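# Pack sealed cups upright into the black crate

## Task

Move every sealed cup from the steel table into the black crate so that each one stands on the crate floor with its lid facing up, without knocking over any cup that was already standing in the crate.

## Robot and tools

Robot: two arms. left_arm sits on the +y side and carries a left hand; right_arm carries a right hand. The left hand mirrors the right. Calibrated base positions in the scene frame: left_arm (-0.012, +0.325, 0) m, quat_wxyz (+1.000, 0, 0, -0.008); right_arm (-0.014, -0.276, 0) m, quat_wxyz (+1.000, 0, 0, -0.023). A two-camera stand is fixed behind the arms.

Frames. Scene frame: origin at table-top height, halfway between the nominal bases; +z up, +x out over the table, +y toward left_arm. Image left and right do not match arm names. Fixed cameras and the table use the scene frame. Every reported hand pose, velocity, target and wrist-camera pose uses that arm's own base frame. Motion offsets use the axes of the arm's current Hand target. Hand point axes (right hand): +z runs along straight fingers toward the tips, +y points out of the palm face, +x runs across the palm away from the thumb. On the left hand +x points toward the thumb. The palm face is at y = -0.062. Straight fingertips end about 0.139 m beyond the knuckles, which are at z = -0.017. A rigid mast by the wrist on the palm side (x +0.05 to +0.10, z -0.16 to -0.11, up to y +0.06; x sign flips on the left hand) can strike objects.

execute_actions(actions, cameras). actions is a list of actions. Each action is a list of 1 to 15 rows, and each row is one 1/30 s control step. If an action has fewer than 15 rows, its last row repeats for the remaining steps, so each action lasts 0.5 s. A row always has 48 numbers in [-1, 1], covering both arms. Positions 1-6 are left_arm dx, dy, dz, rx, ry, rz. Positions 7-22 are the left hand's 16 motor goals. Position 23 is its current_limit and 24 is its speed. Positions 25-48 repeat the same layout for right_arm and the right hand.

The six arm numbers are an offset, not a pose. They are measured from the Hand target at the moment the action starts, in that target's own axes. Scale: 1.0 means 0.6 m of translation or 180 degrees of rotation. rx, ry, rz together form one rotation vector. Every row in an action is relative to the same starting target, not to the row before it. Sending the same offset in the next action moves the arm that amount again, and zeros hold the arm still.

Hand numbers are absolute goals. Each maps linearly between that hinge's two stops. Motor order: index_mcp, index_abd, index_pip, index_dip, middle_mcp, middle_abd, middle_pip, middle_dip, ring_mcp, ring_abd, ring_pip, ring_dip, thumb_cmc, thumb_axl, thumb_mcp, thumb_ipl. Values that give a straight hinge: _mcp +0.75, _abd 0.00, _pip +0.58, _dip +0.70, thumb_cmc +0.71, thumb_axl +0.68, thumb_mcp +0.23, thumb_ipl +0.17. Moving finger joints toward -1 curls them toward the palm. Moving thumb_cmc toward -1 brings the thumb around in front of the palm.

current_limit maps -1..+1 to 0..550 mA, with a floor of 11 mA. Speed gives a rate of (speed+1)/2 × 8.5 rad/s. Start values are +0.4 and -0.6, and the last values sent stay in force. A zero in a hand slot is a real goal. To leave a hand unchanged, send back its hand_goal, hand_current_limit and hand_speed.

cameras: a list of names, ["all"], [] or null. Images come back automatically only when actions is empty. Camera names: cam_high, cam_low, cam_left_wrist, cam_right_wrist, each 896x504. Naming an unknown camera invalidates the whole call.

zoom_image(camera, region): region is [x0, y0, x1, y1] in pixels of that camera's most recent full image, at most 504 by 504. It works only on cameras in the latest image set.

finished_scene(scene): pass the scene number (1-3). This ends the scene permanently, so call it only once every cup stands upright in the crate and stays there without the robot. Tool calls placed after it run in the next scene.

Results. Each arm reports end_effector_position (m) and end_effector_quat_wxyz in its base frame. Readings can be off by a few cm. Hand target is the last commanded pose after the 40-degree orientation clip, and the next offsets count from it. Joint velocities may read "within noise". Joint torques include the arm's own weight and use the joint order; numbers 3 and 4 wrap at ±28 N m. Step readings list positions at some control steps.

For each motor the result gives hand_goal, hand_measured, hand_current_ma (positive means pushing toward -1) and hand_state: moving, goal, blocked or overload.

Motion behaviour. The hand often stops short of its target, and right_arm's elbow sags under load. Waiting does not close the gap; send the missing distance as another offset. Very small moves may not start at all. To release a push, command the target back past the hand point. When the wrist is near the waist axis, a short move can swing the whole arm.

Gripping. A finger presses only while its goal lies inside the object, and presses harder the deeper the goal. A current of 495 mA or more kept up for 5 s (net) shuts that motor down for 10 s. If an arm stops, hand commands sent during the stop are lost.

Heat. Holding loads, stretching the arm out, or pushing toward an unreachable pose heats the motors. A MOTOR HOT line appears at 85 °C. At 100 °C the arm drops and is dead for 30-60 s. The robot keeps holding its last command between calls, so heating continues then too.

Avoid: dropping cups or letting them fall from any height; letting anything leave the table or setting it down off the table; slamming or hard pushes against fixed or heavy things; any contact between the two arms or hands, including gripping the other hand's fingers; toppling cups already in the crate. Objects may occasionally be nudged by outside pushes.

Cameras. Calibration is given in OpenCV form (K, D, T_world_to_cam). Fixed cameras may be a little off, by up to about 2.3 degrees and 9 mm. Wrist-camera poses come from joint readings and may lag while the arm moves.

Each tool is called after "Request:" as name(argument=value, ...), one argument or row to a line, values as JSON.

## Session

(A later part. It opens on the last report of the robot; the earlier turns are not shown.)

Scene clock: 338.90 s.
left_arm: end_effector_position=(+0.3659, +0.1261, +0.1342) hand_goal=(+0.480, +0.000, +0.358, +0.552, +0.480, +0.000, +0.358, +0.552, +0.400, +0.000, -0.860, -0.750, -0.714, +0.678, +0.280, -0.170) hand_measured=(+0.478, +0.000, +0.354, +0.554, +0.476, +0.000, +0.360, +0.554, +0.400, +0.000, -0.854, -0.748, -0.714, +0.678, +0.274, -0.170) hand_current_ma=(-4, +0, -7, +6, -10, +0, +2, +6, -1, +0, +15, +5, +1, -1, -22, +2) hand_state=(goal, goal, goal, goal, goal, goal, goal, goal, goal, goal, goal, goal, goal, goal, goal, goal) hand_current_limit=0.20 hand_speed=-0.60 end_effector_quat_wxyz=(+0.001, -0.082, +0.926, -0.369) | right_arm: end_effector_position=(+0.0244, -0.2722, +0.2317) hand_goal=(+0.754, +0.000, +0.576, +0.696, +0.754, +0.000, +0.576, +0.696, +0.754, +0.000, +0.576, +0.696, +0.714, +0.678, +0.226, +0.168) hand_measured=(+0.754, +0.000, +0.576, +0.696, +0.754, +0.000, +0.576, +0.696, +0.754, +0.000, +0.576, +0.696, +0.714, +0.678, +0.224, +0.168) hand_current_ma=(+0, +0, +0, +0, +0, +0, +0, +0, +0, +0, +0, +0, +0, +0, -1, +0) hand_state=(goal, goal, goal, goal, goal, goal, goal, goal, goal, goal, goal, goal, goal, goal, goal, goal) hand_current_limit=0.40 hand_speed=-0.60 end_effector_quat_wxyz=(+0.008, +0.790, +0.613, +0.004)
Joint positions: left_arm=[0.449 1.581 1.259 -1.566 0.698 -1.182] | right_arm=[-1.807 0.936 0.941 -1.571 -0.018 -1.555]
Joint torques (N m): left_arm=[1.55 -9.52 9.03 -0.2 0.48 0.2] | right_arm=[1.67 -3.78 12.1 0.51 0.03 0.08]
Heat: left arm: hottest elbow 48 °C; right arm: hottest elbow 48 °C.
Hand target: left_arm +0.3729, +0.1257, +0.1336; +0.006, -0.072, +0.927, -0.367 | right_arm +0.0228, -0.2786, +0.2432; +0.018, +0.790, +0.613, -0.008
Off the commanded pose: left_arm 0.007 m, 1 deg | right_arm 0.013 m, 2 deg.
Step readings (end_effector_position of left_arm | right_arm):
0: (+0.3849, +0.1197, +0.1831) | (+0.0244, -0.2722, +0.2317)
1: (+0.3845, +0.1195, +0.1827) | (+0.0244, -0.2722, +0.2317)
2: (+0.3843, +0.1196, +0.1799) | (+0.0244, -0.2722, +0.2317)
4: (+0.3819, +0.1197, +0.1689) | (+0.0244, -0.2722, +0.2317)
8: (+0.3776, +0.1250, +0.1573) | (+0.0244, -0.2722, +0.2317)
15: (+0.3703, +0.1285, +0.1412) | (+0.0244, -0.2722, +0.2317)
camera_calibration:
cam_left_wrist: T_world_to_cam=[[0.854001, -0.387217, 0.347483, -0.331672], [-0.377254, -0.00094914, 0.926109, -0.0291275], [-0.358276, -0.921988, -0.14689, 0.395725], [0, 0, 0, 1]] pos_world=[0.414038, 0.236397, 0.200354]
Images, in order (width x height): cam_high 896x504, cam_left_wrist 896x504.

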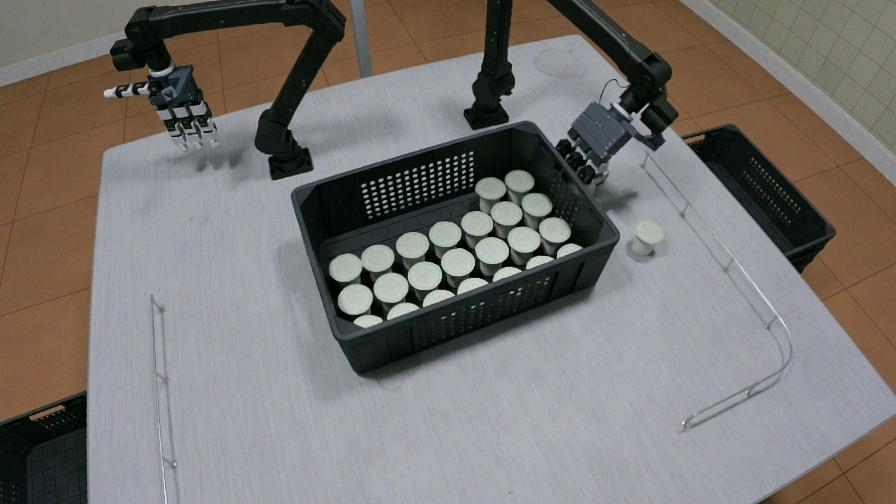

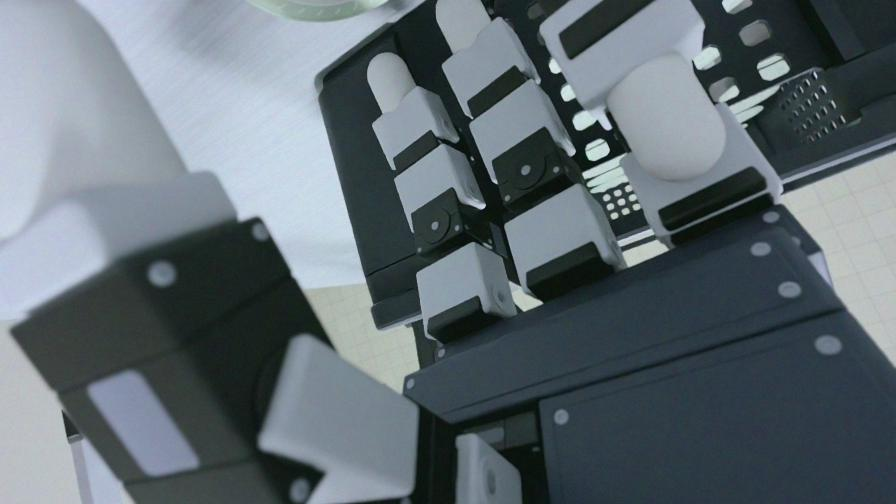

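Request:
execute_actions(
  actions=[
    [[-0.0175,0.0,0.0,0,0,0,0.479,0,0.358,0.551,0.479,0,0.358,0.551,0.4,0,-0.86,-0.75,-0.714,0.678,0.28,-0.17,0.2,-0.6,0,0,0,0,0,0,0.754,0,0.576,0.696,0.754,0,0.576,0.696,0.754,0,0.576,0.696,0.714,0.678,0.226,0.168,0.4,-0.6],[-0.0175,0.036,0.034,0,0,0,0.479,0,0.358,0.551,0.479,0,0.358,0.551,0.4,0,-0.86,-0.75,-0.714,0.678,0.28,-0.17,0.2,-0.6,0,0,0,0,0,0,0.754,0,0.576,0.696,0.754,0,0.576,0.696,0.754,0,0.576,0.696,0.714,0.678,0.226,0.168,0.4,-0.6]],
  ],
  cameras=["cam_left_wrist","cam_low"],
)

Scene clock: 373.87 s.
left_arm: end_effector_position=(+0.3760, +0.1303, +0.1051) hand_goal=(+0.480, +0.000, +0.358, +0.552, +0.480, +0.000, +0.358, +0.552, +0.400, +0.000, -0.860, -0.750, -0.714, +0.678, +0.280, -0.170) hand_measured=(+0.478, +0.000, +0.354, +0.554, +0.476, +0.000, +0.360, +0.554, +0.400, +0.000, -0.854, -0.748, -0.714, +0.678, +0.274, -0.170) hand_current_ma=(-5, +0, -7, +6, -10, +0, +2, +6, -1, +0, +15, +5, +1, -1, -22, +2) hand_state=(goal, goal, goal, goal, goal, goal, goal, goal, goal, goal, goal, goal, goal, goal, goal, goal) hand_current_limit=0.20 hand_speed=-0.60 end_effector_quat_wxyz=(+0.004, -0.080, +0.926, -0.368) | right_arm: end_effector_position=(+0.0244, -0.2722, +0.2317) hand_goal=(+0.754, +0.000, +0.576, +0.696, +0.754, +0.000, +0.576, +0.696, +0.754, +0.000, +0.576, +0.696, +0.714, +0.678, +0.226, +0.168) hand_measured=(+0.754, +0.000, +0.576, +0.696, +0.754, +0.000, +0.576, +0.696, +0.754, +0.000, +0.576, +0.696, +0.714, +0.678, +0.224, +0.168) hand_current_ma=(+0, +0, +0, +0, +0, +0, +0, +0, +0, +0, +0, +0, +0, +0, -1, +0) hand_state=(goal, goal, goal, goal, goal, goal, goal, goal, goal, goal, goal, goal, goal, goal, goal, goal) hand_current_limit=0.40 hand_speed=-0.60 end_effector_quat_wxyz=(+0.008, +0.790, +0.613, +0.004)
Joint positions: left_arm=[0.447 1.631 1.24 -1.492 0.698 -1.181] | right_arm=[-1.807 0.936 0.941 -1.571 -0.018 -1.555]
Joint torques (N m): left_arm=[1.61 -9.7 8.58 -0.13 0.49 0.17] | right_arm=[1.73 -3.78 12.1 0.51 0.03 0.07]
Heat: left arm: hottest elbow 45 °C; right arm: hottest elbow 48 °C.
Hand target: left_arm +0.3817, +0.1289, +0.1035; +0.006, -0.072, +0.927, -0.367 | right_arm +0.0228, -0.2786, +0.2432; +0.018, +0.790, +0.613, -0.008
Off the commanded pose: left_arm 0.006 m, 1 deg | right_arm 0.013 m, 2 deg.
Step readings (end_effector_position of left_arm | right_arm):
0: (+0.3659, +0.1261, +0.1342) | (+0.0244, -0.2722, +0.2317)
1: (+0.3659, +0.1261, +0.1342) | (+0.0244, -0.2722, +0.2317)
2: (+0.3661, +0.1261, +0.1340) | (+0.0244, -0.2722, +0.2317)
4: (+0.3701, +0.1277, +0.1316) | (+0.0244, -0.2722, +0.2317)
8: (+0.3773, +0.1311, +0.1199) | (+0.0244, -0.2722, +0.2317)
15: (+0.3756, +0.1302, +0.1052) | (+0.0244, -0.2722, +0.2317)
camera_calibration:
cam_left_wrist: T_world_to_cam=[[0.851363, -0.389787, 0.351066, -0.327608], [-0.382136, -0.0023456, 0.924103, 0.00397733], [-0.35938, -0.920902, -0.150948, 0.399591], [0, 0, 0, 1]] pos_world=[0.424038, 0.240296, 0.171654]
Images, in order (width x height): cam_low 896x504, cam_left_wrist 896x504.

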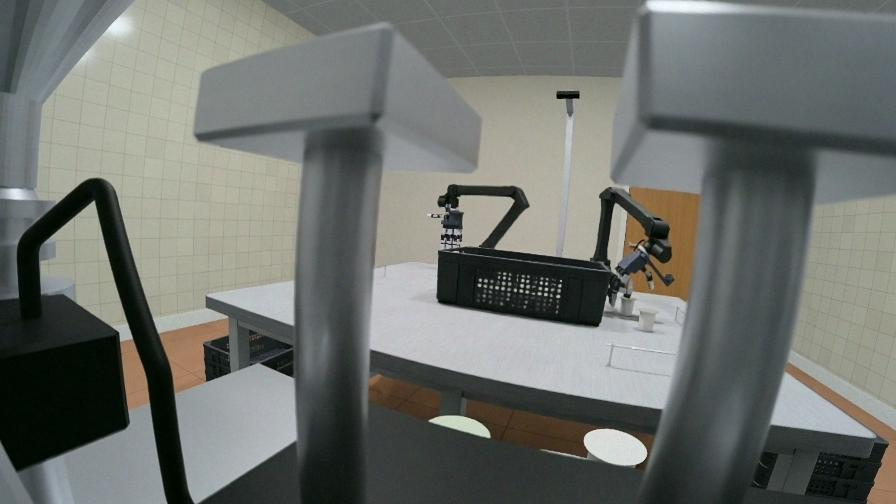

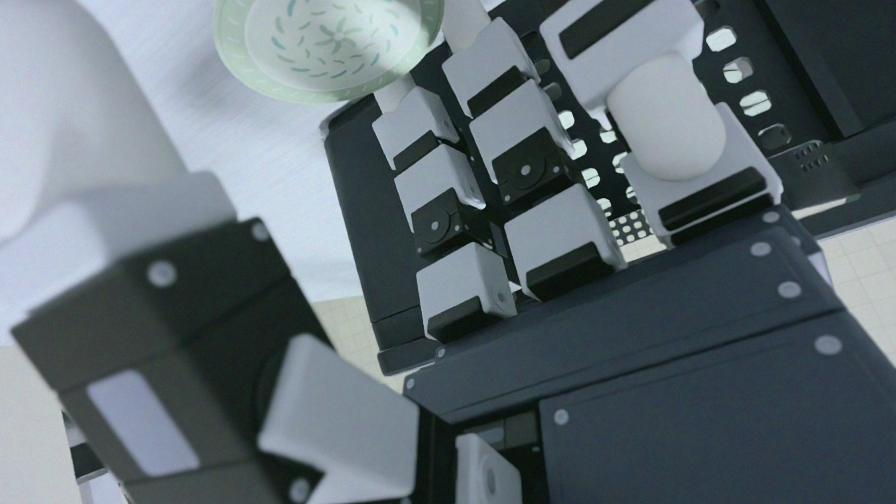

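Request:
execute_actions(
  actions=[
    [[0,-0.007,0.007,0,0,0,0.479,0,0.358,0.551,0.479,0,0.358,0.551,0.4,0,-0.86,-0.75,-0.714,0.678,0.28,-0.17,0.2,-0.6,0,0,0,0,0,0,0.754,0,0.576,0.696,0.754,0,0.576,0.696,0.754,0,0.576,0.696,0.714,0.678,0.226,0.168,0.4,-0.6],[0,0.0212,0.0354,0,0,0,0.479,0,0.358,0.551,0.479,0,0.358,0.551,0.4,0,-0.86,-0.75,-0.714,0.678,0.28,-0.17,0.2,-0.6,0,0,0,0,0,0,0.754,0,0.576,0.696,0.754,0,0.576,0.696,0.754,0,0.576,0.696,0.714,0.678,0.226,0.168,0.4,-0.6]],
  ],
  cameras=["cam_left_wrist"],
)

Scene clock: 385.80 s.
left_arm: end_effector_position=(+0.3779, +0.1257, +0.0825) hand_goal=(+0.480, +0.000, +0.358, +0.552, +0.480, +0.000, +0.358, +0.552, +0.400, +0.000, -0.860, -0.750, -0.714, +0.678, +0.280, -0.170) hand_measured=(+0.478, +0.000, +0.354, +0.554, +0.476, +0.000, +0.360, +0.554, +0.400, +0.000, -0.854, -0.748, -0.714, +0.678, +0.274, -0.170) hand_current_ma=(-5, +0, -7, +6, -10, +0, +2, +6, -1, +0, +15, +5, +1, -1, -22, +2) hand_state=(goal, goal, goal, goal, goal, goal, goal, goal, goal, goal, goal, goal, goal, goal, goal, goal) hand_current_limit=0.20 hand_speed=-0.60 end_effector_quat_wxyz=(+0.008, -0.072, +0.928, -0.366) | right_arm: end_effector_position=(+0.0244, -0.2722, +0.2317) hand_goal=(+0.754, +0.000, +0.576, +0.696, +0.754, +0.000, +0.576, +0.696, +0.754, +0.000, +0.576, +0.696, +0.714, +0.678, +0.226, +0.168) hand_measured=(+0.754, +0.000, +0.576, +0.696, +0.754, +0.000, +0.576, +0.696, +0.754, +0.000, +0.576, +0.696, +0.714, +0.678, +0.224, +0.168) hand_current_ma=(+0, +0, +0, +0, +0, +0, +0, +0, +0, +0, +0, +0, +0, +0, -1, +0) hand_state=(goal, goal, goal, goal, goal, goal, goal, goal, goal, goal, goal, goal, goal, goal, goal, goal) hand_current_limit=0.40 hand_speed=-0.60 end_effector_quat_wxyz=(+0.008, +0.790, +0.613, +0.004)
Joint positions: left_arm=[0.435 1.646 1.197 -1.42 0.699 -1.181] | right_arm=[-1.807 0.936 0.941 -1.571 -0.018 -1.555]
Joint torques (N m): left_arm=[1.85 -9.7 8.25 -0.09 0.55 0.05] | right_arm=[1.67 -3.78 12.11 0.51 0.03 0.07]
Heat: left arm: hottest elbow 46 °C; right arm: hottest elbow 48 °C.
Hand target: left_arm +0.3814, +0.1236, +0.0792; +0.006, -0.072, +0.927, -0.367 | right_arm +0.0228, -0.2786, +0.2432; +0.018, +0.790, +0.613, -0.008
Off the commanded pose: left_arm 0.005 m, 0 deg | right_arm 0.013 m, 2 deg.
Step readings (end_effector_position of left_arm | right_arm):
0: (+0.3760, +0.1303, +0.1051) | (+0.0244, -0.2722, +0.2317)
1: (+0.3760, +0.1303, +0.1051) | (+0.0244, -0.2722, +0.2317)
2: (+0.3766, +0.1301, +0.1049) | (+0.0244, -0.2722, +0.2317)
4: (+0.3785, +0.1301, +0.1016) | (+0.0244, -0.2722, +0.2317)
8: (+0.3781, +0.1275, +0.0912) | (+0.0244, -0.2722, +0.2317)
15: (+0.3774, +0.1255, +0.0827) | (+0.0244, -0.2722, +0.2317)
camera_calibration:
cam_left_wrist: T_world_to_cam=[[0.842099, -0.401081, 0.360559, -0.318902], [-0.394533, -0.00230715, 0.918879, 0.0306419], [-0.367713, -0.91604, -0.160182, 0.395978], [0, 0, 0, 1]] pos_world=[0.426243, 0.234897, 0.150255]
Images, in order (width x height): cam_left_wrist 896x504.

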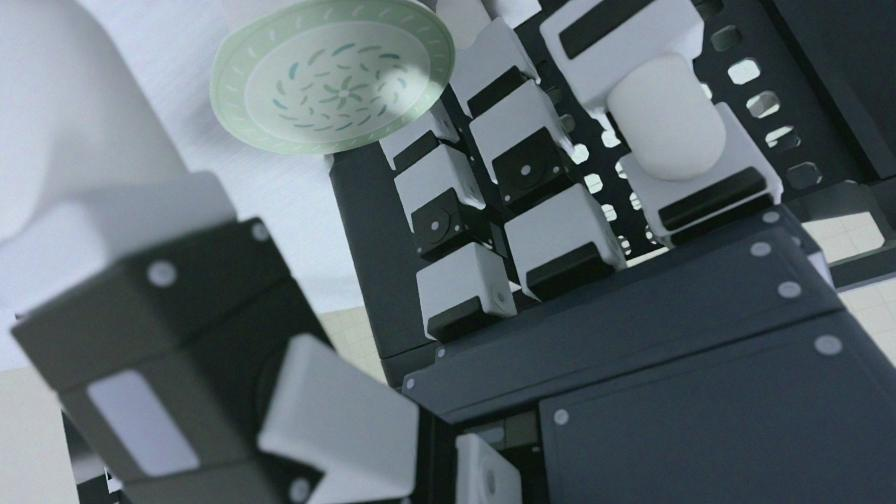

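Request:
execute_actions(
  actions=[
    [[0,0,0,0,0,0,0.589,0,0.022,-0.03,0.589,0,0.022,-0.03,0.4,0,-0.86,-0.75,-0.714,0.678,0.15,-0.20,0,-0.7,0,0,0,0,0,0,0.754,0,0.576,0.696,0.754,0,0.576,0.696,0.754,0,0.576,0.696,0.714,0.678,0.226,0.168,0.4,-0.6]],
    [[0,0.0248,0.0248,0,0,0,0.589,0,0.022,-0.03,0.589,0,0.022,-0.03,0.4,0,-0.86,-0.75,-0.714,0.678,0.15,-0.20,0,-0.7,0,0,0,0,0,0,0.754,0,0.576,0.696,0.754,0,0.576,0.696,0.754,0,0.576,0.696,0.714,0.678,0.226,0.168,0.4,-0.6]],
  ],
  cameras=["cam_left_wrist"],
)

Scene clock: 403.03 s.
left_arm: end_effector_position=(+0.3772, +0.1253, +0.0614) hand_goal=(+0.590, +0.000, +0.022, -0.030, +0.590, +0.000, +0.022, -0.030, +0.400, +0.000, -0.860, -0.750, -0.714, +0.678, +0.150, -0.200) hand_measured=(+0.578, +0.000, +0.026, -0.026, +0.580, +0.000, +0.026, -0.026, +0.400, +0.000, -0.854, -0.748, -0.714, +0.678, +0.150, -0.198) hand_current_ma=(-36, +0, +7, +8, -30, +0, +7, +8, -1, +0, +15, +5, +1, -1, +0, +4) hand_state=(goal, goal, goal, goal, goal, goal, goal, goal, goal, goal, goal, goal, goal, goal, goal, goal) hand_current_limit=0.00 hand_speed=-0.70 end_effector_quat_wxyz=(+0.007, -0.073, +0.927, -0.367) | right_arm: end_effector_position=(+0.0244, -0.2722, +0.2317) hand_goal=(+0.754, +0.000, +0.576, +0.696, +0.754, +0.000, +0.576, +0.696, +0.754, +0.000, +0.576, +0.696, +0.714, +0.678, +0.226, +0.168) hand_measured=(+0.754, +0.000, +0.576, +0.696, +0.754, +0.000, +0.576, +0.696, +0.754, +0.000, +0.576, +0.696, +0.714, +0.678, +0.224, +0.168) hand_current_ma=(+0, +0, +0, +0, +0, +0, +0, +0, +0, +0, +0, +0, +0, +0, -1, +0) hand_state=(goal, goal, goal, goal, goal, goal, goal, goal, goal, goal, goal, goal, goal, goal, goal, goal) hand_current_limit=0.40 hand_speed=-0.60 end_effector_quat_wxyz=(+0.008, +0.790, +0.613, +0.004)
Joint positions: left_arm=[0.435 1.672 1.167 -1.367 0.7 -1.181] | right_arm=[-1.807 0.936 0.941 -1.571 -0.018 -1.555]
Joint torques (N m): left_arm=[1.67 -9.7 7.99 -0.03 0.53 0.08] | right_arm=[1.67 -3.78 12.08 0.49 0.04 0.07]
Heat: left arm: hottest elbow 44 °C; right arm: hottest elbow 48 °C.
Hand target: left_arm +0.3805, +0.1242, +0.0583; +0.006, -0.072, +0.927, -0.367 | right_arm +0.0228, -0.2786, +0.2432; +0.018, +0.790, +0.613, -0.008
Off the commanded pose: left_arm 0.005 m, 0 deg | right_arm 0.013 m, 2 deg.
Step readings (end_effector_position of left_arm | right_arm):
0: (+0.3779, +0.1257, +0.0825) | (+0.0244, -0.2722, +0.2317)
1: (+0.3779, +0.1257, +0.0825) | (+0.0244, -0.2722, +0.2317)
2: (+0.3779, +0.1257, +0.0825) | (+0.0244, -0.2722, +0.2317)
4: (+0.3779, +0.1257, +0.0825) | (+0.0244, -0.2722, +0.2317)
8: (+0.3779, +0.1256, +0.0826) | (+0.0244, -0.2722, +0.2317)
15: (+0.3779, +0.1256, +0.0826) | (+0.0244, -0.2722, +0.2317)
16: (+0.3781, +0.1257, +0.0825) | (+0.0244, -0.2722, +0.2317)
17: (+0.3784, +0.1258, +0.0817) | (+0.0244, -0.2722, +0.2317)
19: (+0.3799, +0.1265, +0.0785) | (+0.0244, -0.2722, +0.2317)
23: (+0.3784, +0.1258, +0.0687) | (+0.0244, -0.2722, +0.2317)
30: (+0.3769, +0.1251, +0.0614) | (+0.0244, -0.2722, +0.2317)
camera_calibration:
cam_left_wrist: T_world_to_cam=[[0.842833, -0.400349, 0.359656, -0.311293], [-0.392859, -0.00093837, 0.919598, 0.0489826], [-0.367822, -0.916362, -0.158072, 0.391851], [0, 0, 0, 1]] pos_world=[0.425743, 0.234497, 0.128855]
Images, in order (width x height): cam_left_wrist 896x504.

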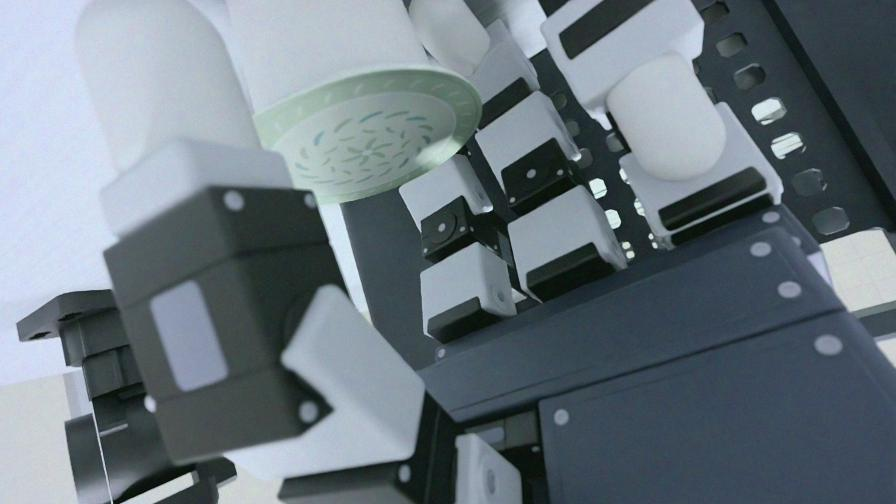

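Request:
execute_actions(
  actions=[
    [[0,0.007,0.007,0,0,0,0.685,0,0.0,-0.17,0.685,0,0.0,-0.17,0.4,0,-0.86,-0.75,-0.714,0.678,0.15,-0.20,0.2,-0.7,0,0,0,0,0,0,0.754,0,0.576,0.696,0.754,0,0.576,0.696,0.754,0,0.576,0.696,0.714,0.678,0.226,0.168,0.4,-0.6]],
    [[0,0,0,0,0,0,0.70,0,-0.1,-0.27,0.70,0,-0.1,-0.27,0.4,0,-0.86,-0.75,-0.714,0.678,0.05,-0.22,0.1,-0.7,0,0,0,0,0,0,0.754,0,0.576,0.696,0.754,0,0.576,0.696,0.754,0,0.576,0.696,0.714,0.678,0.226,0.168,0.4,-0.6]],
    [[0,0,0,0,0,0,0.72,0,-0.22,-0.38,0.72,0,-0.22,-0.38,0.4,0,-0.86,-0.75,-0.714,0.678,-0.02,-0.24,0,-0.7,0,0,0,0,0,0,0.754,0,0.576,0.696,0.754,0,0.576,0.696,0.754,0,0.576,0.696,0.714,0.678,0.226,0.168,0.4,-0.6]],
  ],
  cameras=["cam_left_wrist","cam_high"],
)

Scene clock: 412.87 s.
left_arm: end_effector_position=(+0.3786, +0.1268, +0.0567) hand_goal=(+0.720, +0.000, -0.220, -0.380, +0.720, +0.000, -0.220, -0.380, +0.400, +0.000, -0.860, -0.750, -0.714, +0.678, -0.020, -0.240) hand_measured=(+0.728, +0.000, -0.182, -0.358, +0.708, +0.000, -0.216, -0.376, +0.400, +0.000, -0.854, -0.748, -0.716, +0.678, +0.014, -0.232) hand_current_ma=(+24, +0, +127, +66, -35, +0, +9, +8, -1, +0, +15, +5, -5, -2, +153, +31) hand_state=(goal, goal, blocked, blocked, goal, goal, goal, goal, goal, goal, goal, goal, goal, goal, blocked, goal) hand_current_limit=0.00 hand_speed=-0.70 end_effector_quat_wxyz=(+0.009, -0.071, +0.929, -0.364) | right_arm: end_effector_position=(+0.0244, -0.2722, +0.2317) hand_goal=(+0.754, +0.000, +0.576, +0.696, +0.754, +0.000, +0.576, +0.696, +0.754, +0.000, +0.576, +0.696, +0.714, +0.678, +0.226, +0.168) hand_measured=(+0.754, +0.000, +0.576, +0.696, +0.754, +0.000, +0.576, +0.696, +0.754, +0.000, +0.576, +0.696, +0.714, +0.678, +0.224, +0.168) hand_current_ma=(+0, +0, +0, +0, +0, +0, +0, +0, +0, +0, +0, +0, +0, +0, -1, +0) hand_state=(goal, goal, goal, goal, goal, goal, goal, goal, goal, goal, goal, goal, goal, goal, goal, goal) hand_current_limit=0.40 hand_speed=-0.60 end_effector_quat_wxyz=(+0.008, +0.790, +0.613, +0.004)
Joint positions: left_arm=[0.435 1.677 1.162 -1.349 0.696 -1.181] | right_arm=[-1.807 0.936 0.941 -1.571 -0.018 -1.555]
Joint torques (N m): left_arm=[2.08 -9.52 7.72 -0.24 0.68 0.09] | right_arm=[1.67 -3.78 12.1 0.5 0.04 0.07]
Heat: left arm: hottest elbow 44 °C; right arm: hottest elbow 48 °C.
Hand target: left_arm +0.3802, +0.1243, +0.0524; +0.006, -0.072, +0.927, -0.367 | right_arm +0.0228, -0.2786, +0.2432; +0.018, +0.790, +0.613, -0.008
Off the commanded pose: left_arm 0.005 m, 1 deg | right_arm 0.013 m, 2 deg.
Step readings (end_effector_position of left_arm | right_arm):
0: (+0.3772, +0.1253, +0.0614) | (+0.0244, -0.2722, +0.2317)
1: (+0.3772, +0.1253, +0.0614) | (+0.0244, -0.2722, +0.2317)
2: (+0.3776, +0.1254, +0.0613) | (+0.0244, -0.2722, +0.2317)
4: (+0.3786, +0.1259, +0.0609) | (+0.0244, -0.2722, +0.2317)
8: (+0.3795, +0.1263, +0.0600) | (+0.0244, -0.2722, +0.2317)
15: (+0.3784, +0.1258, +0.0581) | (+0.0244, -0.2722, +0.2317)
16: (+0.3784, +0.1258, +0.0581) | (+0.0244, -0.2722, +0.2317)
17: (+0.3785, +0.1259, +0.0580) | (+0.0244, -0.2722, +0.2317)
19: (+0.3785, +0.1259, +0.0580) | (+0.0244, -0.2722, +0.2317)
23: (+0.3785, +0.1259, +0.0580) | (+0.0244, -0.2722, +0.2317)
30: (+0.3785, +0.1259, +0.0580) | (+0.0244, -0.2722, +0.2317)
31: (+0.3785, +0.1259, +0.0580) | (+0.0244, -0.2722, +0.2317)
32: (+0.3785, +0.1260, +0.0580) | (+0.0244, -0.2722, +0.2317)
34: (+0.3787, +0.1267, +0.0576) | (+0.0244, -0.2722, +0.2317)
38: (+0.3786, +0.1268, +0.0567) | (+0.0244, -0.2722, +0.2317)
45: (+0.3786, +0.1268, +0.0567) | (+0.0244, -0.2722, +0.2317)
camera_calibration:
cam_left_wrist: T_world_to_cam=[[0.840582, -0.403757, 0.361113, -0.308909], [-0.397384, -0.00660435, 0.917629, 0.0563267], [-0.368114, -0.914843, -0.165998, 0.393344], [0, 0, 0, 1]] pos_world=[0.426842, 0.235496, 0.125159]
Images, in order (width x height): cam_high 896x504, cam_left_wrist 896x504.

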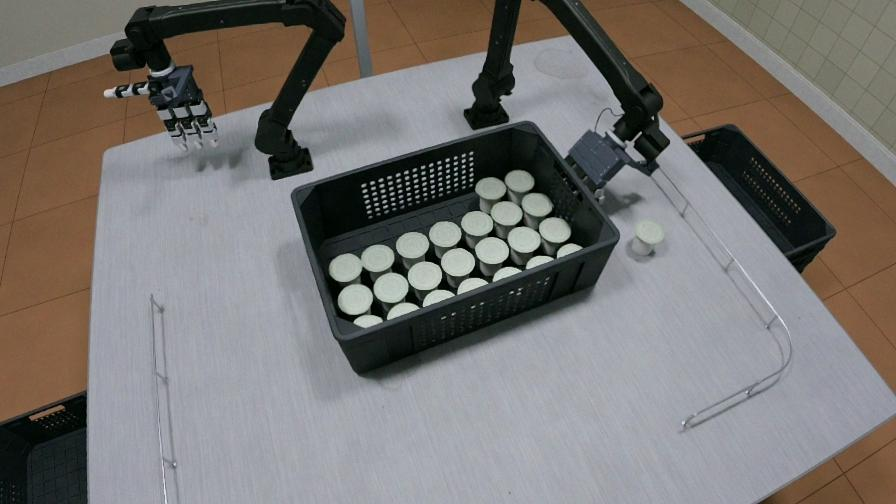

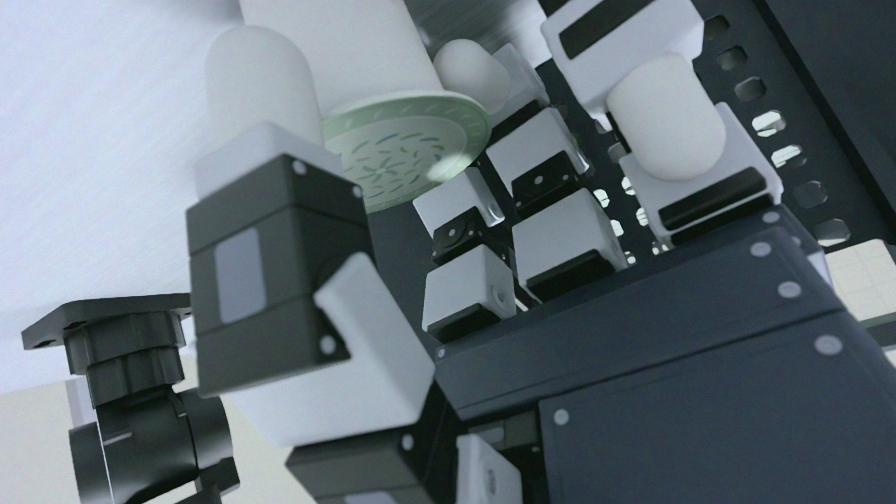

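Request:
execute_actions(
  actions=[
    [[0.004,0,0,0,0,0,0.68,0,-0.27,-0.42,0.68,0,-0.27,-0.42,0.4,0,-0.86,-0.75,-0.714,0.678,-0.08,-0.26,0,-0.8,0,0,0,0,0,0,0.754,0,0.576,0.696,0.754,0,0.576,0.696,0.754,0,0.576,0.696,0.714,0.678,0.226,0.168,0.4,-0.6]],
    [[0,0,0,0,0,0,0.60,0,-0.32,-0.45,0.60,0,-0.32,-0.45,0.4,0,-0.86,-0.75,-0.714,0.678,-0.16,-0.30,0,-0.8,0,0,0,0,0,0,0.754,0,0.576,0.696,0.754,0,0.576,0.696,0.754,0,0.576,0.696,0.714,0.678,0.226,0.168,0.4,-0.6]],
  ],
  cameras=["cam_left_wrist"],
)

Scene clock: 424.50 s.
left_arm: end_effector_position=(+0.3778, +0.1265, +0.0554) hand_goal=(+0.600, +0.000, -0.320, -0.450, +0.600, +0.000, -0.320, -0.450, +0.400, +0.000, -0.860, -0.750, -0.714, +0.678, -0.160, -0.300) hand_measured=(+0.728, +0.002, -0.252, -0.416, +0.652, -0.002, -0.278, -0.438, +0.400, +0.000, -0.854, -0.748, -0.710, +0.680, +0.056, -0.256) hand_current_ma=(+275, +3, +255, +116, +202, -2, +143, +35, -1, +0, +15, +5, +8, +4, +275, +217) hand_state=(blocked, goal, blocked, blocked, blocked, goal, blocked, goal, goal, goal, goal, goal, goal, goal, blocked, blocked) hand_current_limit=0.00 hand_speed=-0.80 end_effector_quat_wxyz=(+0.009, -0.071, +0.929, -0.364) | right_arm: end_effector_position=(+0.0244, -0.2722, +0.2317) hand_goal=(+0.754, +0.000, +0.576, +0.696, +0.754, +0.000, +0.576, +0.696, +0.754, +0.000, +0.576, +0.696, +0.714, +0.678, +0.226, +0.168) hand_measured=(+0.754, +0.000, +0.576, +0.696, +0.754, +0.000, +0.576, +0.696, +0.754, +0.000, +0.576, +0.696, +0.714, +0.678, +0.224, +0.168) hand_current_ma=(+0, +0, +0, +0, +0, +0, +0, +0, +0, +0, +0, +0, +0, +0, -1, +0) hand_state=(goal, goal, goal, goal, goal, goal, goal, goal, goal, goal, goal, goal, goal, goal, goal, goal) hand_current_limit=0.40 hand_speed=-0.60 end_effector_quat_wxyz=(+0.008, +0.790, +0.613, +0.004)
Joint positions: left_arm=[0.435 1.677 1.159 -1.346 0.695 -1.181] | right_arm=[-1.807 0.936 0.941 -1.571 -0.018 -1.555]
Joint torques (N m): left_arm=[2.02 -9.99 7.53 -0.34 0.67 0.1] | right_arm=[1.67 -3.78 12.1 0.51 0.03 0.08]
Heat: left arm: hottest elbow 44 °C; right arm: hottest elbow 48 °C.
Hand target: left_arm +0.3778, +0.1240, +0.0525; +0.006, -0.072, +0.927, -0.367 | right_arm +0.0228, -0.2786, +0.2432; +0.018, +0.790, +0.613, -0.008
Off the commanded pose: left_arm 0.004 m, 1 deg | right_arm 0.013 m, 2 deg.
Step readings (end_effector_position of left_arm | right_arm):
0: (+0.3786, +0.1268, +0.0567) | (+0.0244, -0.2722, +0.2317)
1: (+0.3786, +0.1268, +0.0567) | (+0.0244, -0.2722, +0.2317)
2: (+0.3784, +0.1268, +0.0566) | (+0.0244, -0.2722, +0.2317)
4: (+0.3783, +0.1267, +0.0562) | (+0.0244, -0.2722, +0.2317)
8: (+0.3780, +0.1266, +0.0558) | (+0.0244, -0.2722, +0.2317)
15: (+0.3781, +0.1266, +0.0558) | (+0.0244, -0.2722, +0.2317)
16: (+0.3781, +0.1266, +0.0558) | (+0.0244, -0.2722, +0.2317)
17: (+0.3779, +0.1265, +0.0557) | (+0.0244, -0.2722, +0.2317)
19: (+0.3778, +0.1265, +0.0556) | (+0.0244, -0.2722, +0.2317)
23: (+0.3778, +0.1265, +0.0554) | (+0.0244, -0.2722, +0.2317)
30: (+0.3778, +0.1265, +0.0554) | (+0.0244, -0.2722, +0.2317)
camera_calibration:
cam_left_wrist: T_world_to_cam=[[0.840713, -0.403909, 0.360637, -0.307934], [-0.396909, -0.00664009, 0.917834, 0.05702], [-0.368326, -0.914775, -0.165897, 0.392659], [0, 0, 0, 1]] pos_world=[0.426143, 0.235196, 0.123859]
Images, in order (width x height): cam_left_wrist 896x504.

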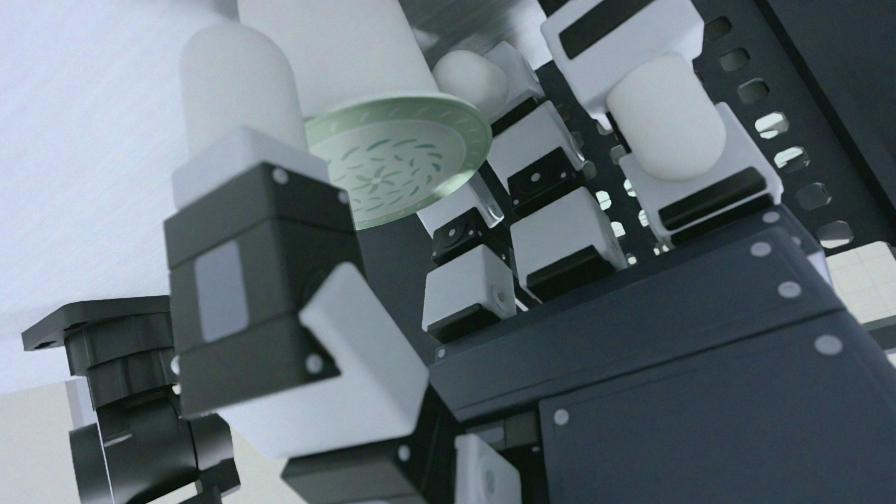

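Request:
execute_actions(
  actions=[
    [[0,-0.02,-0.02,0,0,0,0.60,0,-0.32,-0.45,0.60,0,-0.32,-0.45,0.4,0,-0.86,-0.75,-0.714,0.678,-0.16,-0.30,0,-0.8,0,0,0,0,0,0,0.754,0,0.576,0.696,0.754,0,0.576,0.696,0.754,0,0.576,0.696,0.714,0.678,0.226,0.168,0.4,-0.6],[0,-0.0589,-0.0589,0,0,0,0.60,0,-0.32,-0.45,0.60,0,-0.32,-0.45,0.4,0,-0.86,-0.75,-0.714,0.678,-0.16,-0.30,0,-0.8,0,0,0,0,0,0,0.754,0,0.576,0.696,0.754,0,0.576,0.696,0.754,0,0.576,0.696,0.714,0.678,0.226,0.168,0.4,-0.6]],
    [[0,-0.053,-0.0883,0,-0.0196,-0.0196,0.60,0,-0.32,-0.45,0.60,0,-0.32,-0.45,0.4,0,-0.86,-0.75,-0.714,0.678,-0.16,-0.30,0,-0.8,0,0,0,0,0,0,0.754,0,0.576,0.696,0.754,0,0.576,0.696,0.754,0,0.576,0.696,0.714,0.678,0.226,0.168,0.4,-0.6]],
    [[0,-0.0825,-0.0825,0,-0.039,-0.039,0.60,0,-0.32,-0.45,0.60,0,-0.32,-0.45,0.4,0,-0.86,-0.75,-0.714,0.678,-0.16,-0.30,0,-0.8,0,0,0,0,0,0,0.754,0,0.576,0.696,0.754,0,0.576,0.696,0.754,0,0.576,0.696,0.714,0.678,0.226,0.168,0.4,-0.6]],
  ],
  cameras=["cam_left_wrist","cam_high"],
)

Scene clock: 443.77 s.
left_arm: end_effector_position=(+0.3737, +0.1295, +0.2141) hand_goal=(+0.600, +0.000, -0.320, -0.450, +0.600, +0.000, -0.320, -0.450, +0.400, +0.000, -0.860, -0.750, -0.714, +0.678, -0.160, -0.300) hand_measured=(+0.648, +0.002, -0.252, -0.420, +0.608, -0.002, -0.306, -0.444, +0.400, +0.000, -0.854, -0.748, -0.728, +0.674, +0.104, -0.256) hand_current_ma=(+183, +4, +255, +99, +24, -2, +42, +14, -1, +0, +15, +5, -43, -13, +275, +213) hand_state=(blocked, goal, blocked, blocked, goal, goal, goal, goal, goal, goal, goal, goal, goal, goal, blocked, blocked) hand_current_limit=0.00 hand_speed=-0.80 end_effector_quat_wxyz=(+0.041, -0.192, +0.911, -0.363) | right_arm: end_effector_position=(+0.0244, -0.2722, +0.2317) hand_goal=(+0.754, +0.000, +0.576, +0.696, +0.754, +0.000, +0.576, +0.696, +0.754, +0.000, +0.576, +0.696, +0.714, +0.678, +0.226, +0.168) hand_measured=(+0.754, +0.000, +0.576, +0.696, +0.754, +0.000, +0.576, +0.696, +0.754, +0.000, +0.576, +0.696, +0.714, +0.678, +0.224, +0.168) hand_current_ma=(+0, +0, +0, +0, +0, +0, +0, +0, +0, +0, +0, +0, +0, +0, -1, +0) hand_state=(goal, goal, goal, goal, goal, goal, goal, goal, goal, goal, goal, goal, goal, goal, goal, goal) hand_current_limit=0.40 hand_speed=-0.60 end_effector_quat_wxyz=(+0.008, +0.790, +0.613, +0.004)
Joint positions: left_arm=[0.468 1.496 1.384 -1.595 0.738 -1.466] | right_arm=[-1.807 0.936 0.941 -1.571 -0.018 -1.555]
Joint torques (N m): left_arm=[2.26 -9.82 12.93 -0.46 0.55 0.02] | right_arm=[1.61 -3.84 12.11 0.49 0.03 0.08]
Heat: left arm: hottest elbow 44 °C; right arm: hottest elbow 48 °C.
Hand target: left_arm +0.3841, +0.1337, +0.2326; +0.057, -0.190, +0.912, -0.358 | right_arm +0.0228, -0.2786, +0.2432; +0.018, +0.790, +0.613, -0.008
Off the commanded pose: left_arm 0.022 m, 2 deg | right_arm 0.013 m, 2 deg.
Step readings (end_effector_position of left_arm | right_arm):
0: (+0.3778, +0.1265, +0.0554) | (+0.0244, -0.2722, +0.2317)
1: (+0.3778, +0.1265, +0.0554) | (+0.0244, -0.2722, +0.2317)
2: (+0.3776, +0.1264, +0.0555) | (+0.0244, -0.2722, +0.2317)
4: (+0.3742, +0.1252, +0.0569) | (+0.0244, -0.2722, +0.2317)
8: (+0.3673, +0.1233, +0.0639) | (+0.0244, -0.2722, +0.2317)
15: (+0.3658, +0.1231, +0.0743) | (+0.0244, -0.2722, +0.2317)
16: (+0.3660, +0.1232, +0.0752) | (+0.0244, -0.2722, +0.2317)
17: (+0.3657, +0.1235, +0.0774) | (+0.0244, -0.2722, +0.2317)
19: (+0.3639, +0.1242, +0.0860) | (+0.0244, -0.2722, +0.2317)
23: (+0.3647, +0.1268, +0.1148) | (+0.0244, -0.2722, +0.2317)
30: (+0.3717, +0.1296, +0.1448) | (+0.0244, -0.2722, +0.2317)
31: (+0.3716, +0.1294, +0.1453) | (+0.0244, -0.2722, +0.2317)
32: (+0.3709, +0.1288, +0.1463) | (+0.0244, -0.2722, +0.2317)
34: (+0.3695, +0.1289, +0.1518) | (+0.0244, -0.2722, +0.2317)
38: (+0.3718, +0.1279, +0.1771) | (+0.0244, -0.2722, +0.2317)
45: (+0.3760, +0.1297, +0.2130) | (+0.0244, -0.2722, +0.2317)
camera_calibration:
cam_left_wrist: T_world_to_cam=[[0.924271, -0.177961, 0.337718, -0.41612], [-0.357512, -0.0934049, 0.929226, -0.0962186], [-0.133821, -0.979595, -0.149955, 0.337567], [0, 0, 0, 1]] pos_world=[0.395382, 0.247638, 0.28056]
Images, in order (width x height): cam_high 896x504, cam_left_wrist 896x504.

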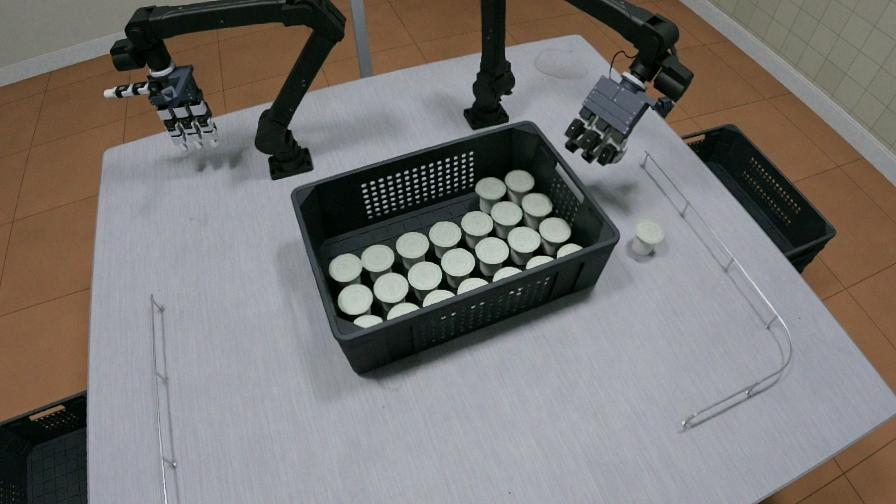

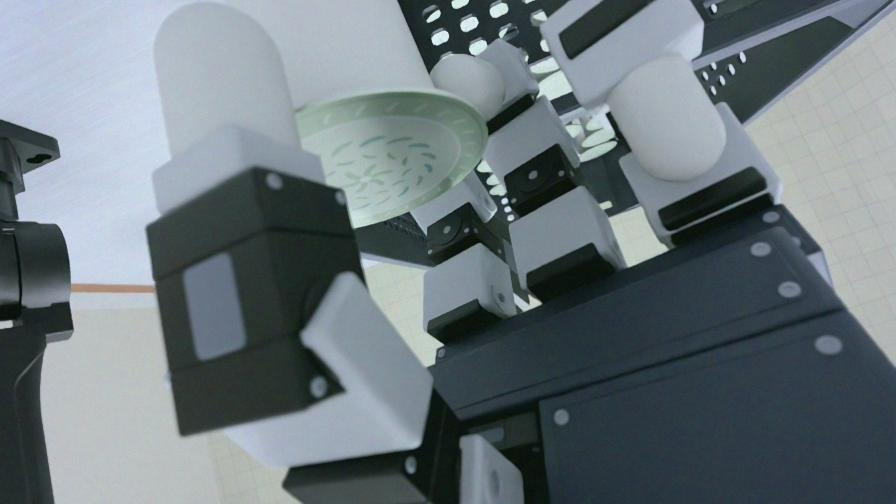

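Request:
execute_actions(
  actions=[
    [[0.01,-0.04,-0.01,0,0.005,0.005,0.60,0,-0.32,-0.45,0.60,0,-0.32,-0.45,0.4,0,-0.86,-0.75,-0.714,0.678,-0.16,-0.30,0,-0.8,0,0,0,0,0,0,0.754,0,0.576,0.696,0.754,0,0.576,0.696,0.754,0,0.576,0.696,0.714,0.678,0.226,0.168,0.4,-0.6],[0.0307,-0.113,-0.0283,0,0.0157,0.0157,0.60,0,-0.32,-0.45,0.60,0,-0.32,-0.45,0.4,0,-0.86,-0.75,-0.714,0.678,-0.16,-0.30,0,-0.8,0,0,0,0,0,0,0.754,0,0.576,0.696,0.754,0,0.576,0.696,0.754,0,0.576,0.696,0.714,0.678,0.226,0.168,0.4,-0.6]],
    [[0.0415,-0.0897,0.0897,0,0.0275,0.0275,0.60,0,-0.32,-0.45,0.60,0,-0.32,-0.45,0.4,0,-0.86,-0.75,-0.714,0.678,-0.16,-0.30,0,-0.8,0,0,0,0,0,0,0.754,0,0.576,0.696,0.754,0,0.576,0.696,0.754,0,0.576,0.696,0.714,0.678,0.226,0.168,0.4,-0.6]],
    [[0.0209,-0.0931,0.0931,0,0.0275,0.0275,0.60,0,-0.32,-0.45,0.60,0,-0.32,-0.45,0.4,0,-0.86,-0.75,-0.714,0.678,-0.16,-0.30,0,-0.8,0,0,0,0,0,0,0.754,0,0.576,0.696,0.754,0,0.576,0.696,0.754,0,0.576,0.696,0.714,0.678,0.226,0.168,0.4,-0.6]],
  ],
  cameras=["cam_high"],
)

Scene clock: 466.70 s.
left_arm: end_effector_position=(+0.3862, -0.0700, +0.2713) hand_goal=(+0.600, +0.000, -0.320, -0.450, +0.600, +0.000, -0.320, -0.450, +0.400, +0.000, -0.860, -0.750, -0.714, +0.678, -0.160, -0.300) hand_measured=(+0.648, +0.002, -0.272, -0.430, +0.604, -0.002, -0.310, -0.448, +0.398, +0.000, -0.854, -0.748, -0.726, +0.674, +0.104, -0.274) hand_current_ma=(+185, +4, +172, +60, +8, -2, +28, +5, -3, +0, +15, +5, -36, -13, +275, +121) hand_state=(blocked, goal, blocked, goal, goal, goal, goal, goal, goal, goal, goal, goal, goal, goal, blocked, blocked) hand_current_limit=0.00 hand_speed=-0.80 end_effector_quat_wxyz=(-0.027, -0.047, +0.929, -0.367) | right_arm: end_effector_position=(+0.0244, -0.2722, +0.2317) hand_goal=(+0.754, +0.000, +0.576, +0.696, +0.754, +0.000, +0.576, +0.696, +0.754, +0.000, +0.576, +0.696, +0.714, +0.678, +0.226, +0.168) hand_measured=(+0.754, +0.000, +0.576, +0.696, +0.754, +0.000, +0.576, +0.696, +0.754, +0.000, +0.576, +0.696, +0.714, +0.678, +0.224, +0.168) hand_current_ma=(+0, +0, +0, +0, +0, +0, +0, +0, +0, +0, +0, +0, +0, +0, -1, +0) hand_state=(goal, goal, goal, goal, goal, goal, goal, goal, goal, goal, goal, goal, goal, goal, goal, goal) hand_current_limit=0.40 hand_speed=-0.60 end_effector_quat_wxyz=(+0.008, +0.790, +0.613, +0.004)
Joint positions: left_arm=[-0.026 1.437 1.47 -1.6 0.753 -1.701] | right_arm=[-1.807 0.936 0.941 -1.571 -0.018 -1.555]
Joint torques (N m): left_arm=[2.84 -10.58 10.88 0.49 0.56 -0.01] | right_arm=[1.73 -3.78 12.1 0.49 0.03 0.07]
Heat: left arm: hottest elbow 49 °C; right arm: hottest elbow 48 °C.
Hand target: left_arm +0.3887, -0.0682, +0.2869; -0.005, -0.047, +0.928, -0.368 | right_arm +0.0228, -0.2786, +0.2432; +0.018, +0.790, +0.613, -0.008
Off the commanded pose: left_arm 0.016 m, 2 deg | right_arm 0.013 m, 2 deg.
Step readings (end_effector_position of left_arm | right_arm):
0: (+0.3736, +0.1294, +0.2142) | (+0.0244, -0.2722, +0.2317)
1: (+0.3735, +0.1294, +0.2142) | (+0.0244, -0.2722, +0.2317)
2: (+0.3731, +0.1288, +0.2147) | (+0.0244, -0.2722, +0.2317)
4: (+0.3704, +0.1241, +0.2191) | (+0.0244, -0.2722, +0.2317)
8: (+0.3715, +0.1038, +0.2371) | (+0.0244, -0.2722, +0.2317)
15: (+0.3758, +0.0879, +0.2668) | (+0.0244, -0.2722, +0.2317)
16: (+0.3758, +0.0877, +0.2680) | (+0.0244, -0.2722, +0.2317)
17: (+0.3761, +0.0854, +0.2683) | (+0.0244, -0.2722, +0.2317)
19: (+0.3775, +0.0749, +0.2685) | (+0.0244, -0.2722, +0.2317)
23: (+0.3823, +0.0327, +0.2700) | (+0.0244, -0.2722, +0.2317)
30: (+0.3821, +0.0079, +0.2706) | (+0.0244, -0.2722, +0.2317)
31: (+0.3823, +0.0079, +0.2706) | (+0.0244, -0.2722, +0.2317)
32: (+0.3829, +0.0068, +0.2706) | (+0.0244, -0.2722, +0.2317)
34: (+0.3860, -0.0034, +0.2705) | (+0.0244, -0.2722, +0.2317)
38: (+0.3882, -0.0459, +0.2710) | (+0.0244, -0.2722, +0.2317)
45: (+0.3860, -0.0718, +0.2712) | (+0.0244, -0.2722, +0.2317)
Images, in order (width x height): cam_high 896x504.

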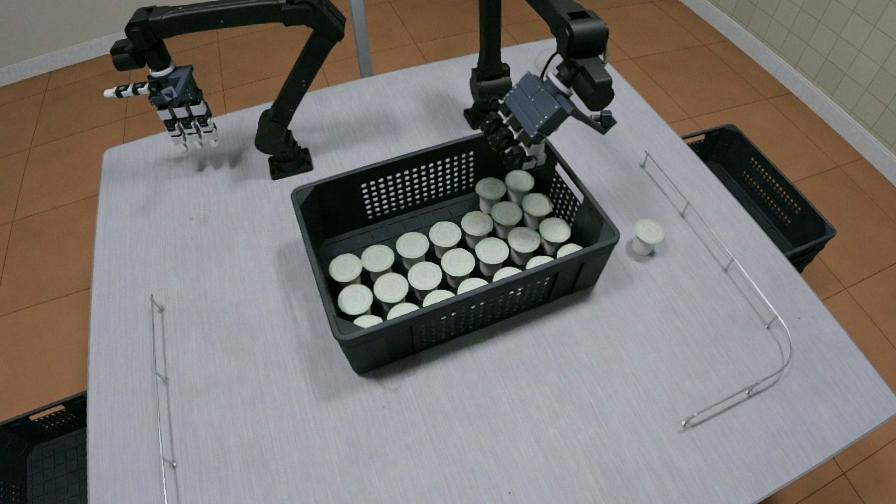

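Request:
execute_actions(
  actions=[
    [[0.0213,-0.0938,0.0938,0,0.0275,0.0275,0.60,0,-0.32,-0.45,0.60,0,-0.32,-0.45,0.4,0,-0.86,-0.75,-0.714,0.678,-0.16,-0.30,0,-0.8,0,0,0,0,0,0,0.754,0,0.576,0.696,0.754,0,0.576,0.696,0.754,0,0.576,0.696,0.714,0.678,0.226,0.168,0.4,-0.6]],
    [[0.005,-0.095,0.095,0,0.0275,0.0275,0.60,0,-0.32,-0.45,0.60,0,-0.32,-0.45,0.4,0,-0.86,-0.75,-0.714,0.678,-0.16,-0.30,0,-0.8,0,0,0,0,0,0,0.754,0,0.576,0.696,0.754,0,0.576,0.696,0.754,0,0.576,0.696,0.714,0.678,0.226,0.168,0.4,-0.6]],
    [[-0.0156,-0.0519,0.0519,0,0,0,0.60,0,-0.32,-0.45,0.60,0,-0.32,-0.45,0.4,0,-0.86,-0.75,-0.714,0.678,-0.16,-0.30,0,-0.8,0,0,0,0,0,0,0.754,0,0.576,0.696,0.754,0,0.576,0.696,0.754,0,0.576,0.696,0.714,0.678,0.226,0.168,0.4,-0.6]],
  ],
  cameras=["cam_high","cam_left_wrist"],
)

Request:
zoom_image(
  camera="cam_high",
  region=[280, 90, 640, 380],
)

Scene clock: 477.60 s.
left_arm: end_effector_position=(+0.3614, -0.2649, +0.2602) hand_goal=(+0.600, +0.000, -0.320, -0.450, +0.600, +0.000, -0.320, -0.450, +0.400, +0.000, -0.860, -0.750, -0.714, +0.678, -0.160, -0.300) hand_measured=(+0.648, +0.002, -0.272, -0.430, +0.604, -0.002, -0.310, -0.448, +0.398, +0.000, -0.854, -0.748, -0.726, +0.674, +0.104, -0.274) hand_current_ma=(+185, +4, +170, +59, +8, -2, +28, +5, -3, +0, +15, +5, -36, -13, +275, +121) hand_state=(blocked, goal, blocked, goal, goal, goal, goal, goal, goal, goal, goal, goal, goal, goal, blocked, blocked) hand_current_limit=0.00 hand_speed=-0.80 end_effector_quat_wxyz=(-0.078, +0.061, +0.928, -0.358) | right_arm: end_effector_position=(+0.0244, -0.2722, +0.2317) hand_goal=(+0.754, +0.000, +0.576, +0.696, +0.754, +0.000, +0.576, +0.696, +0.754, +0.000, +0.576, +0.696, +0.714, +0.678, +0.226, +0.168) hand_measured=(+0.754, +0.000, +0.576, +0.696, +0.754, +0.000, +0.576, +0.696, +0.754, +0.000, +0.576, +0.696, +0.714, +0.678, +0.224, +0.168) hand_current_ma=(+0, +0, +0, +0, +0, +0, +0, +0, +0, +0, +0, +0, +0, +0, -1, +0) hand_state=(goal, goal, goal, goal, goal, goal, goal, goal, goal, goal, goal, goal, goal, goal, goal, goal) hand_current_limit=0.40 hand_speed=-0.60 end_effector_quat_wxyz=(+0.008, +0.790, +0.613, +0.004)
Joint positions: left_arm=[-0.485 1.518 1.525 -1.39 0.732 -1.997] | right_arm=[-1.807 0.936 0.941 -1.571 -0.018 -1.555]
Joint torques (N m): left_arm=[2.61 -9.64 14.8 0.85 0.57 -0.01] | right_arm=[1.73 -3.78 12.1 0.5 0.03 0.08]
Heat: left arm: hottest elbow 49 °C; right arm: hottest elbow 48 °C.
Hand target: left_arm +0.3787, -0.2737, +0.2815; -0.053, +0.064, +0.925, -0.370 | right_arm +0.0228, -0.2786, +0.2432; +0.018, +0.790, +0.613, -0.008
Off the commanded pose: left_arm 0.029 m, 3 deg | right_arm 0.013 m, 2 deg.
Step readings (end_effector_position of left_arm | right_arm):
0: (+0.3862, -0.0700, +0.2713) | (+0.0244, -0.2722, +0.2317)
1: (+0.3862, -0.0700, +0.2713) | (+0.0244, -0.2722, +0.2317)
2: (+0.3865, -0.0722, +0.2712) | (+0.0244, -0.2722, +0.2317)
4: (+0.3877, -0.0834, +0.2709) | (+0.0244, -0.2722, +0.2317)
8: (+0.3814, -0.1260, +0.2712) | (+0.0244, -0.2722, +0.2317)
15: (+0.3741, -0.1506, +0.2715) | (+0.0244, -0.2722, +0.2317)
16: (+0.3745, -0.1503, +0.2714) | (+0.0244, -0.2722, +0.2317)
17: (+0.3746, -0.1518, +0.2714) | (+0.0244, -0.2722, +0.2317)
19: (+0.3744, -0.1611, +0.2705) | (+0.0244, -0.2722, +0.2317)
23: (+0.3625, -0.2007, +0.2668) | (+0.0244, -0.2722, +0.2317)
30: (+0.3558, -0.2253, +0.2595) | (+0.0244, -0.2722, +0.2317)
31: (+0.3568, -0.2248, +0.2594) | (+0.0244, -0.2722, +0.2317)
32: (+0.3577, -0.2257, +0.2595) | (+0.0244, -0.2722, +0.2317)
34: (+0.3628, -0.2304, +0.2607) | (+0.0244, -0.2722, +0.2317)
38: (+0.3672, -0.2515, +0.2633) | (+0.0244, -0.2722, +0.2317)
45: (+0.3615, -0.2654, +0.2605) | (+0.0244, -0.2722, +0.2317)
camera_calibration:
cam_left_wrist: T_world_to_cam=[[0.699738, -0.64452, 0.308155, -0.525272], [-0.318232, 0.104977, 0.942183, -0.145243], [-0.639605, -0.757346, -0.13165, 0.193319], [0, 0, 0, 1]] pos_world=[0.44498, -0.176892, 0.324161]
Images, in order (width x height): cam_high 896x504, cam_left_wrist 896x504.

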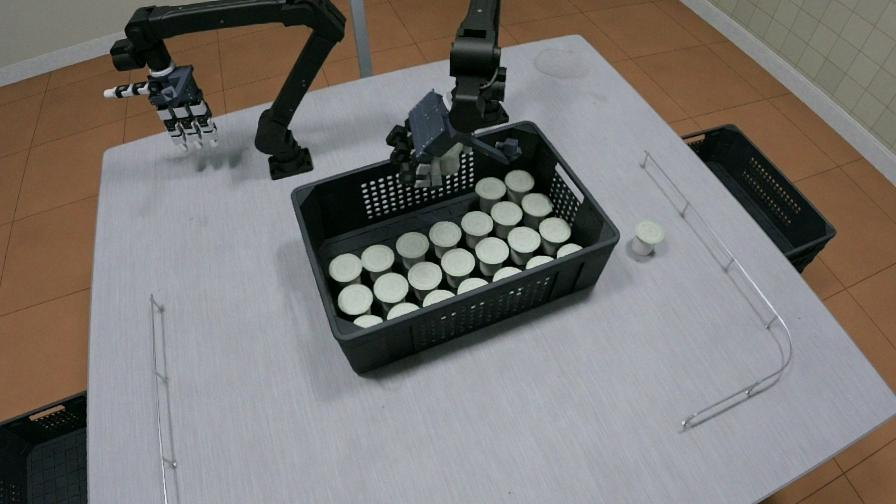

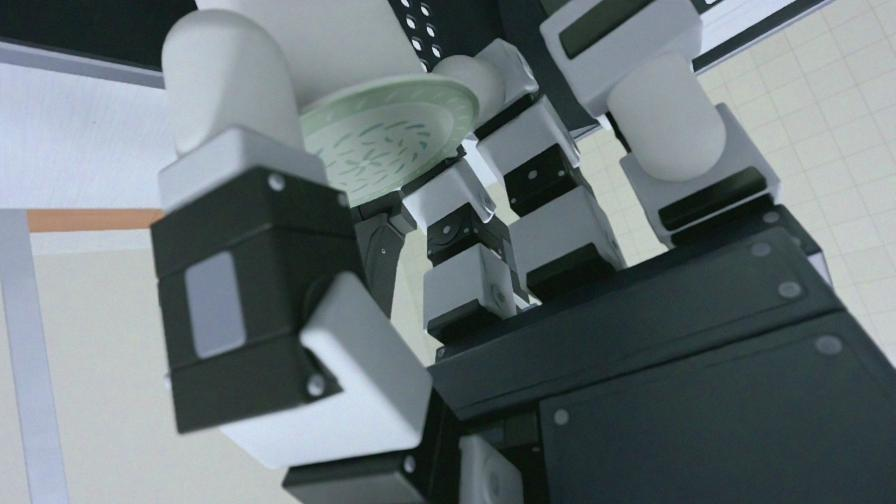

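Scaled by 1.400 from the camera's 896x504 image, which has a finer 1280x720 frame.

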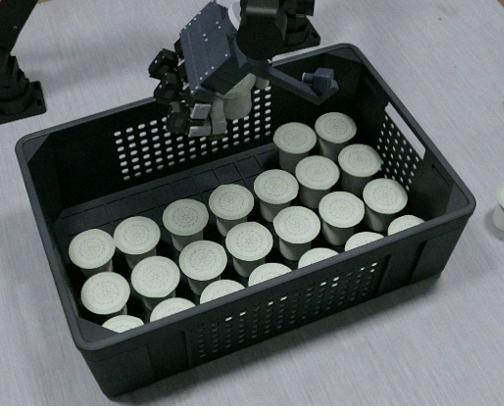

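Request:
zoom_image(
  camera="cam_high",
  region=[370, 80, 540, 240],
)

Scaled by 2.965 from the camera's 896x504 image, which has a finer 1280x720 frame.

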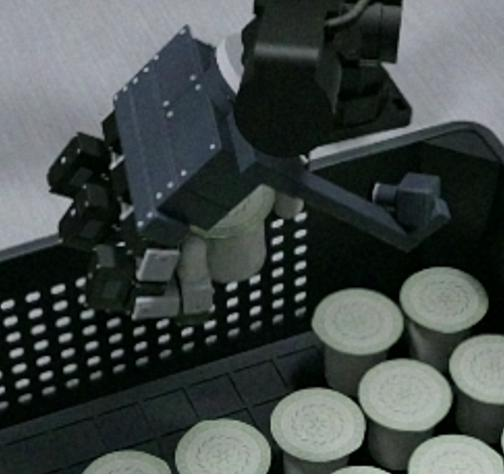

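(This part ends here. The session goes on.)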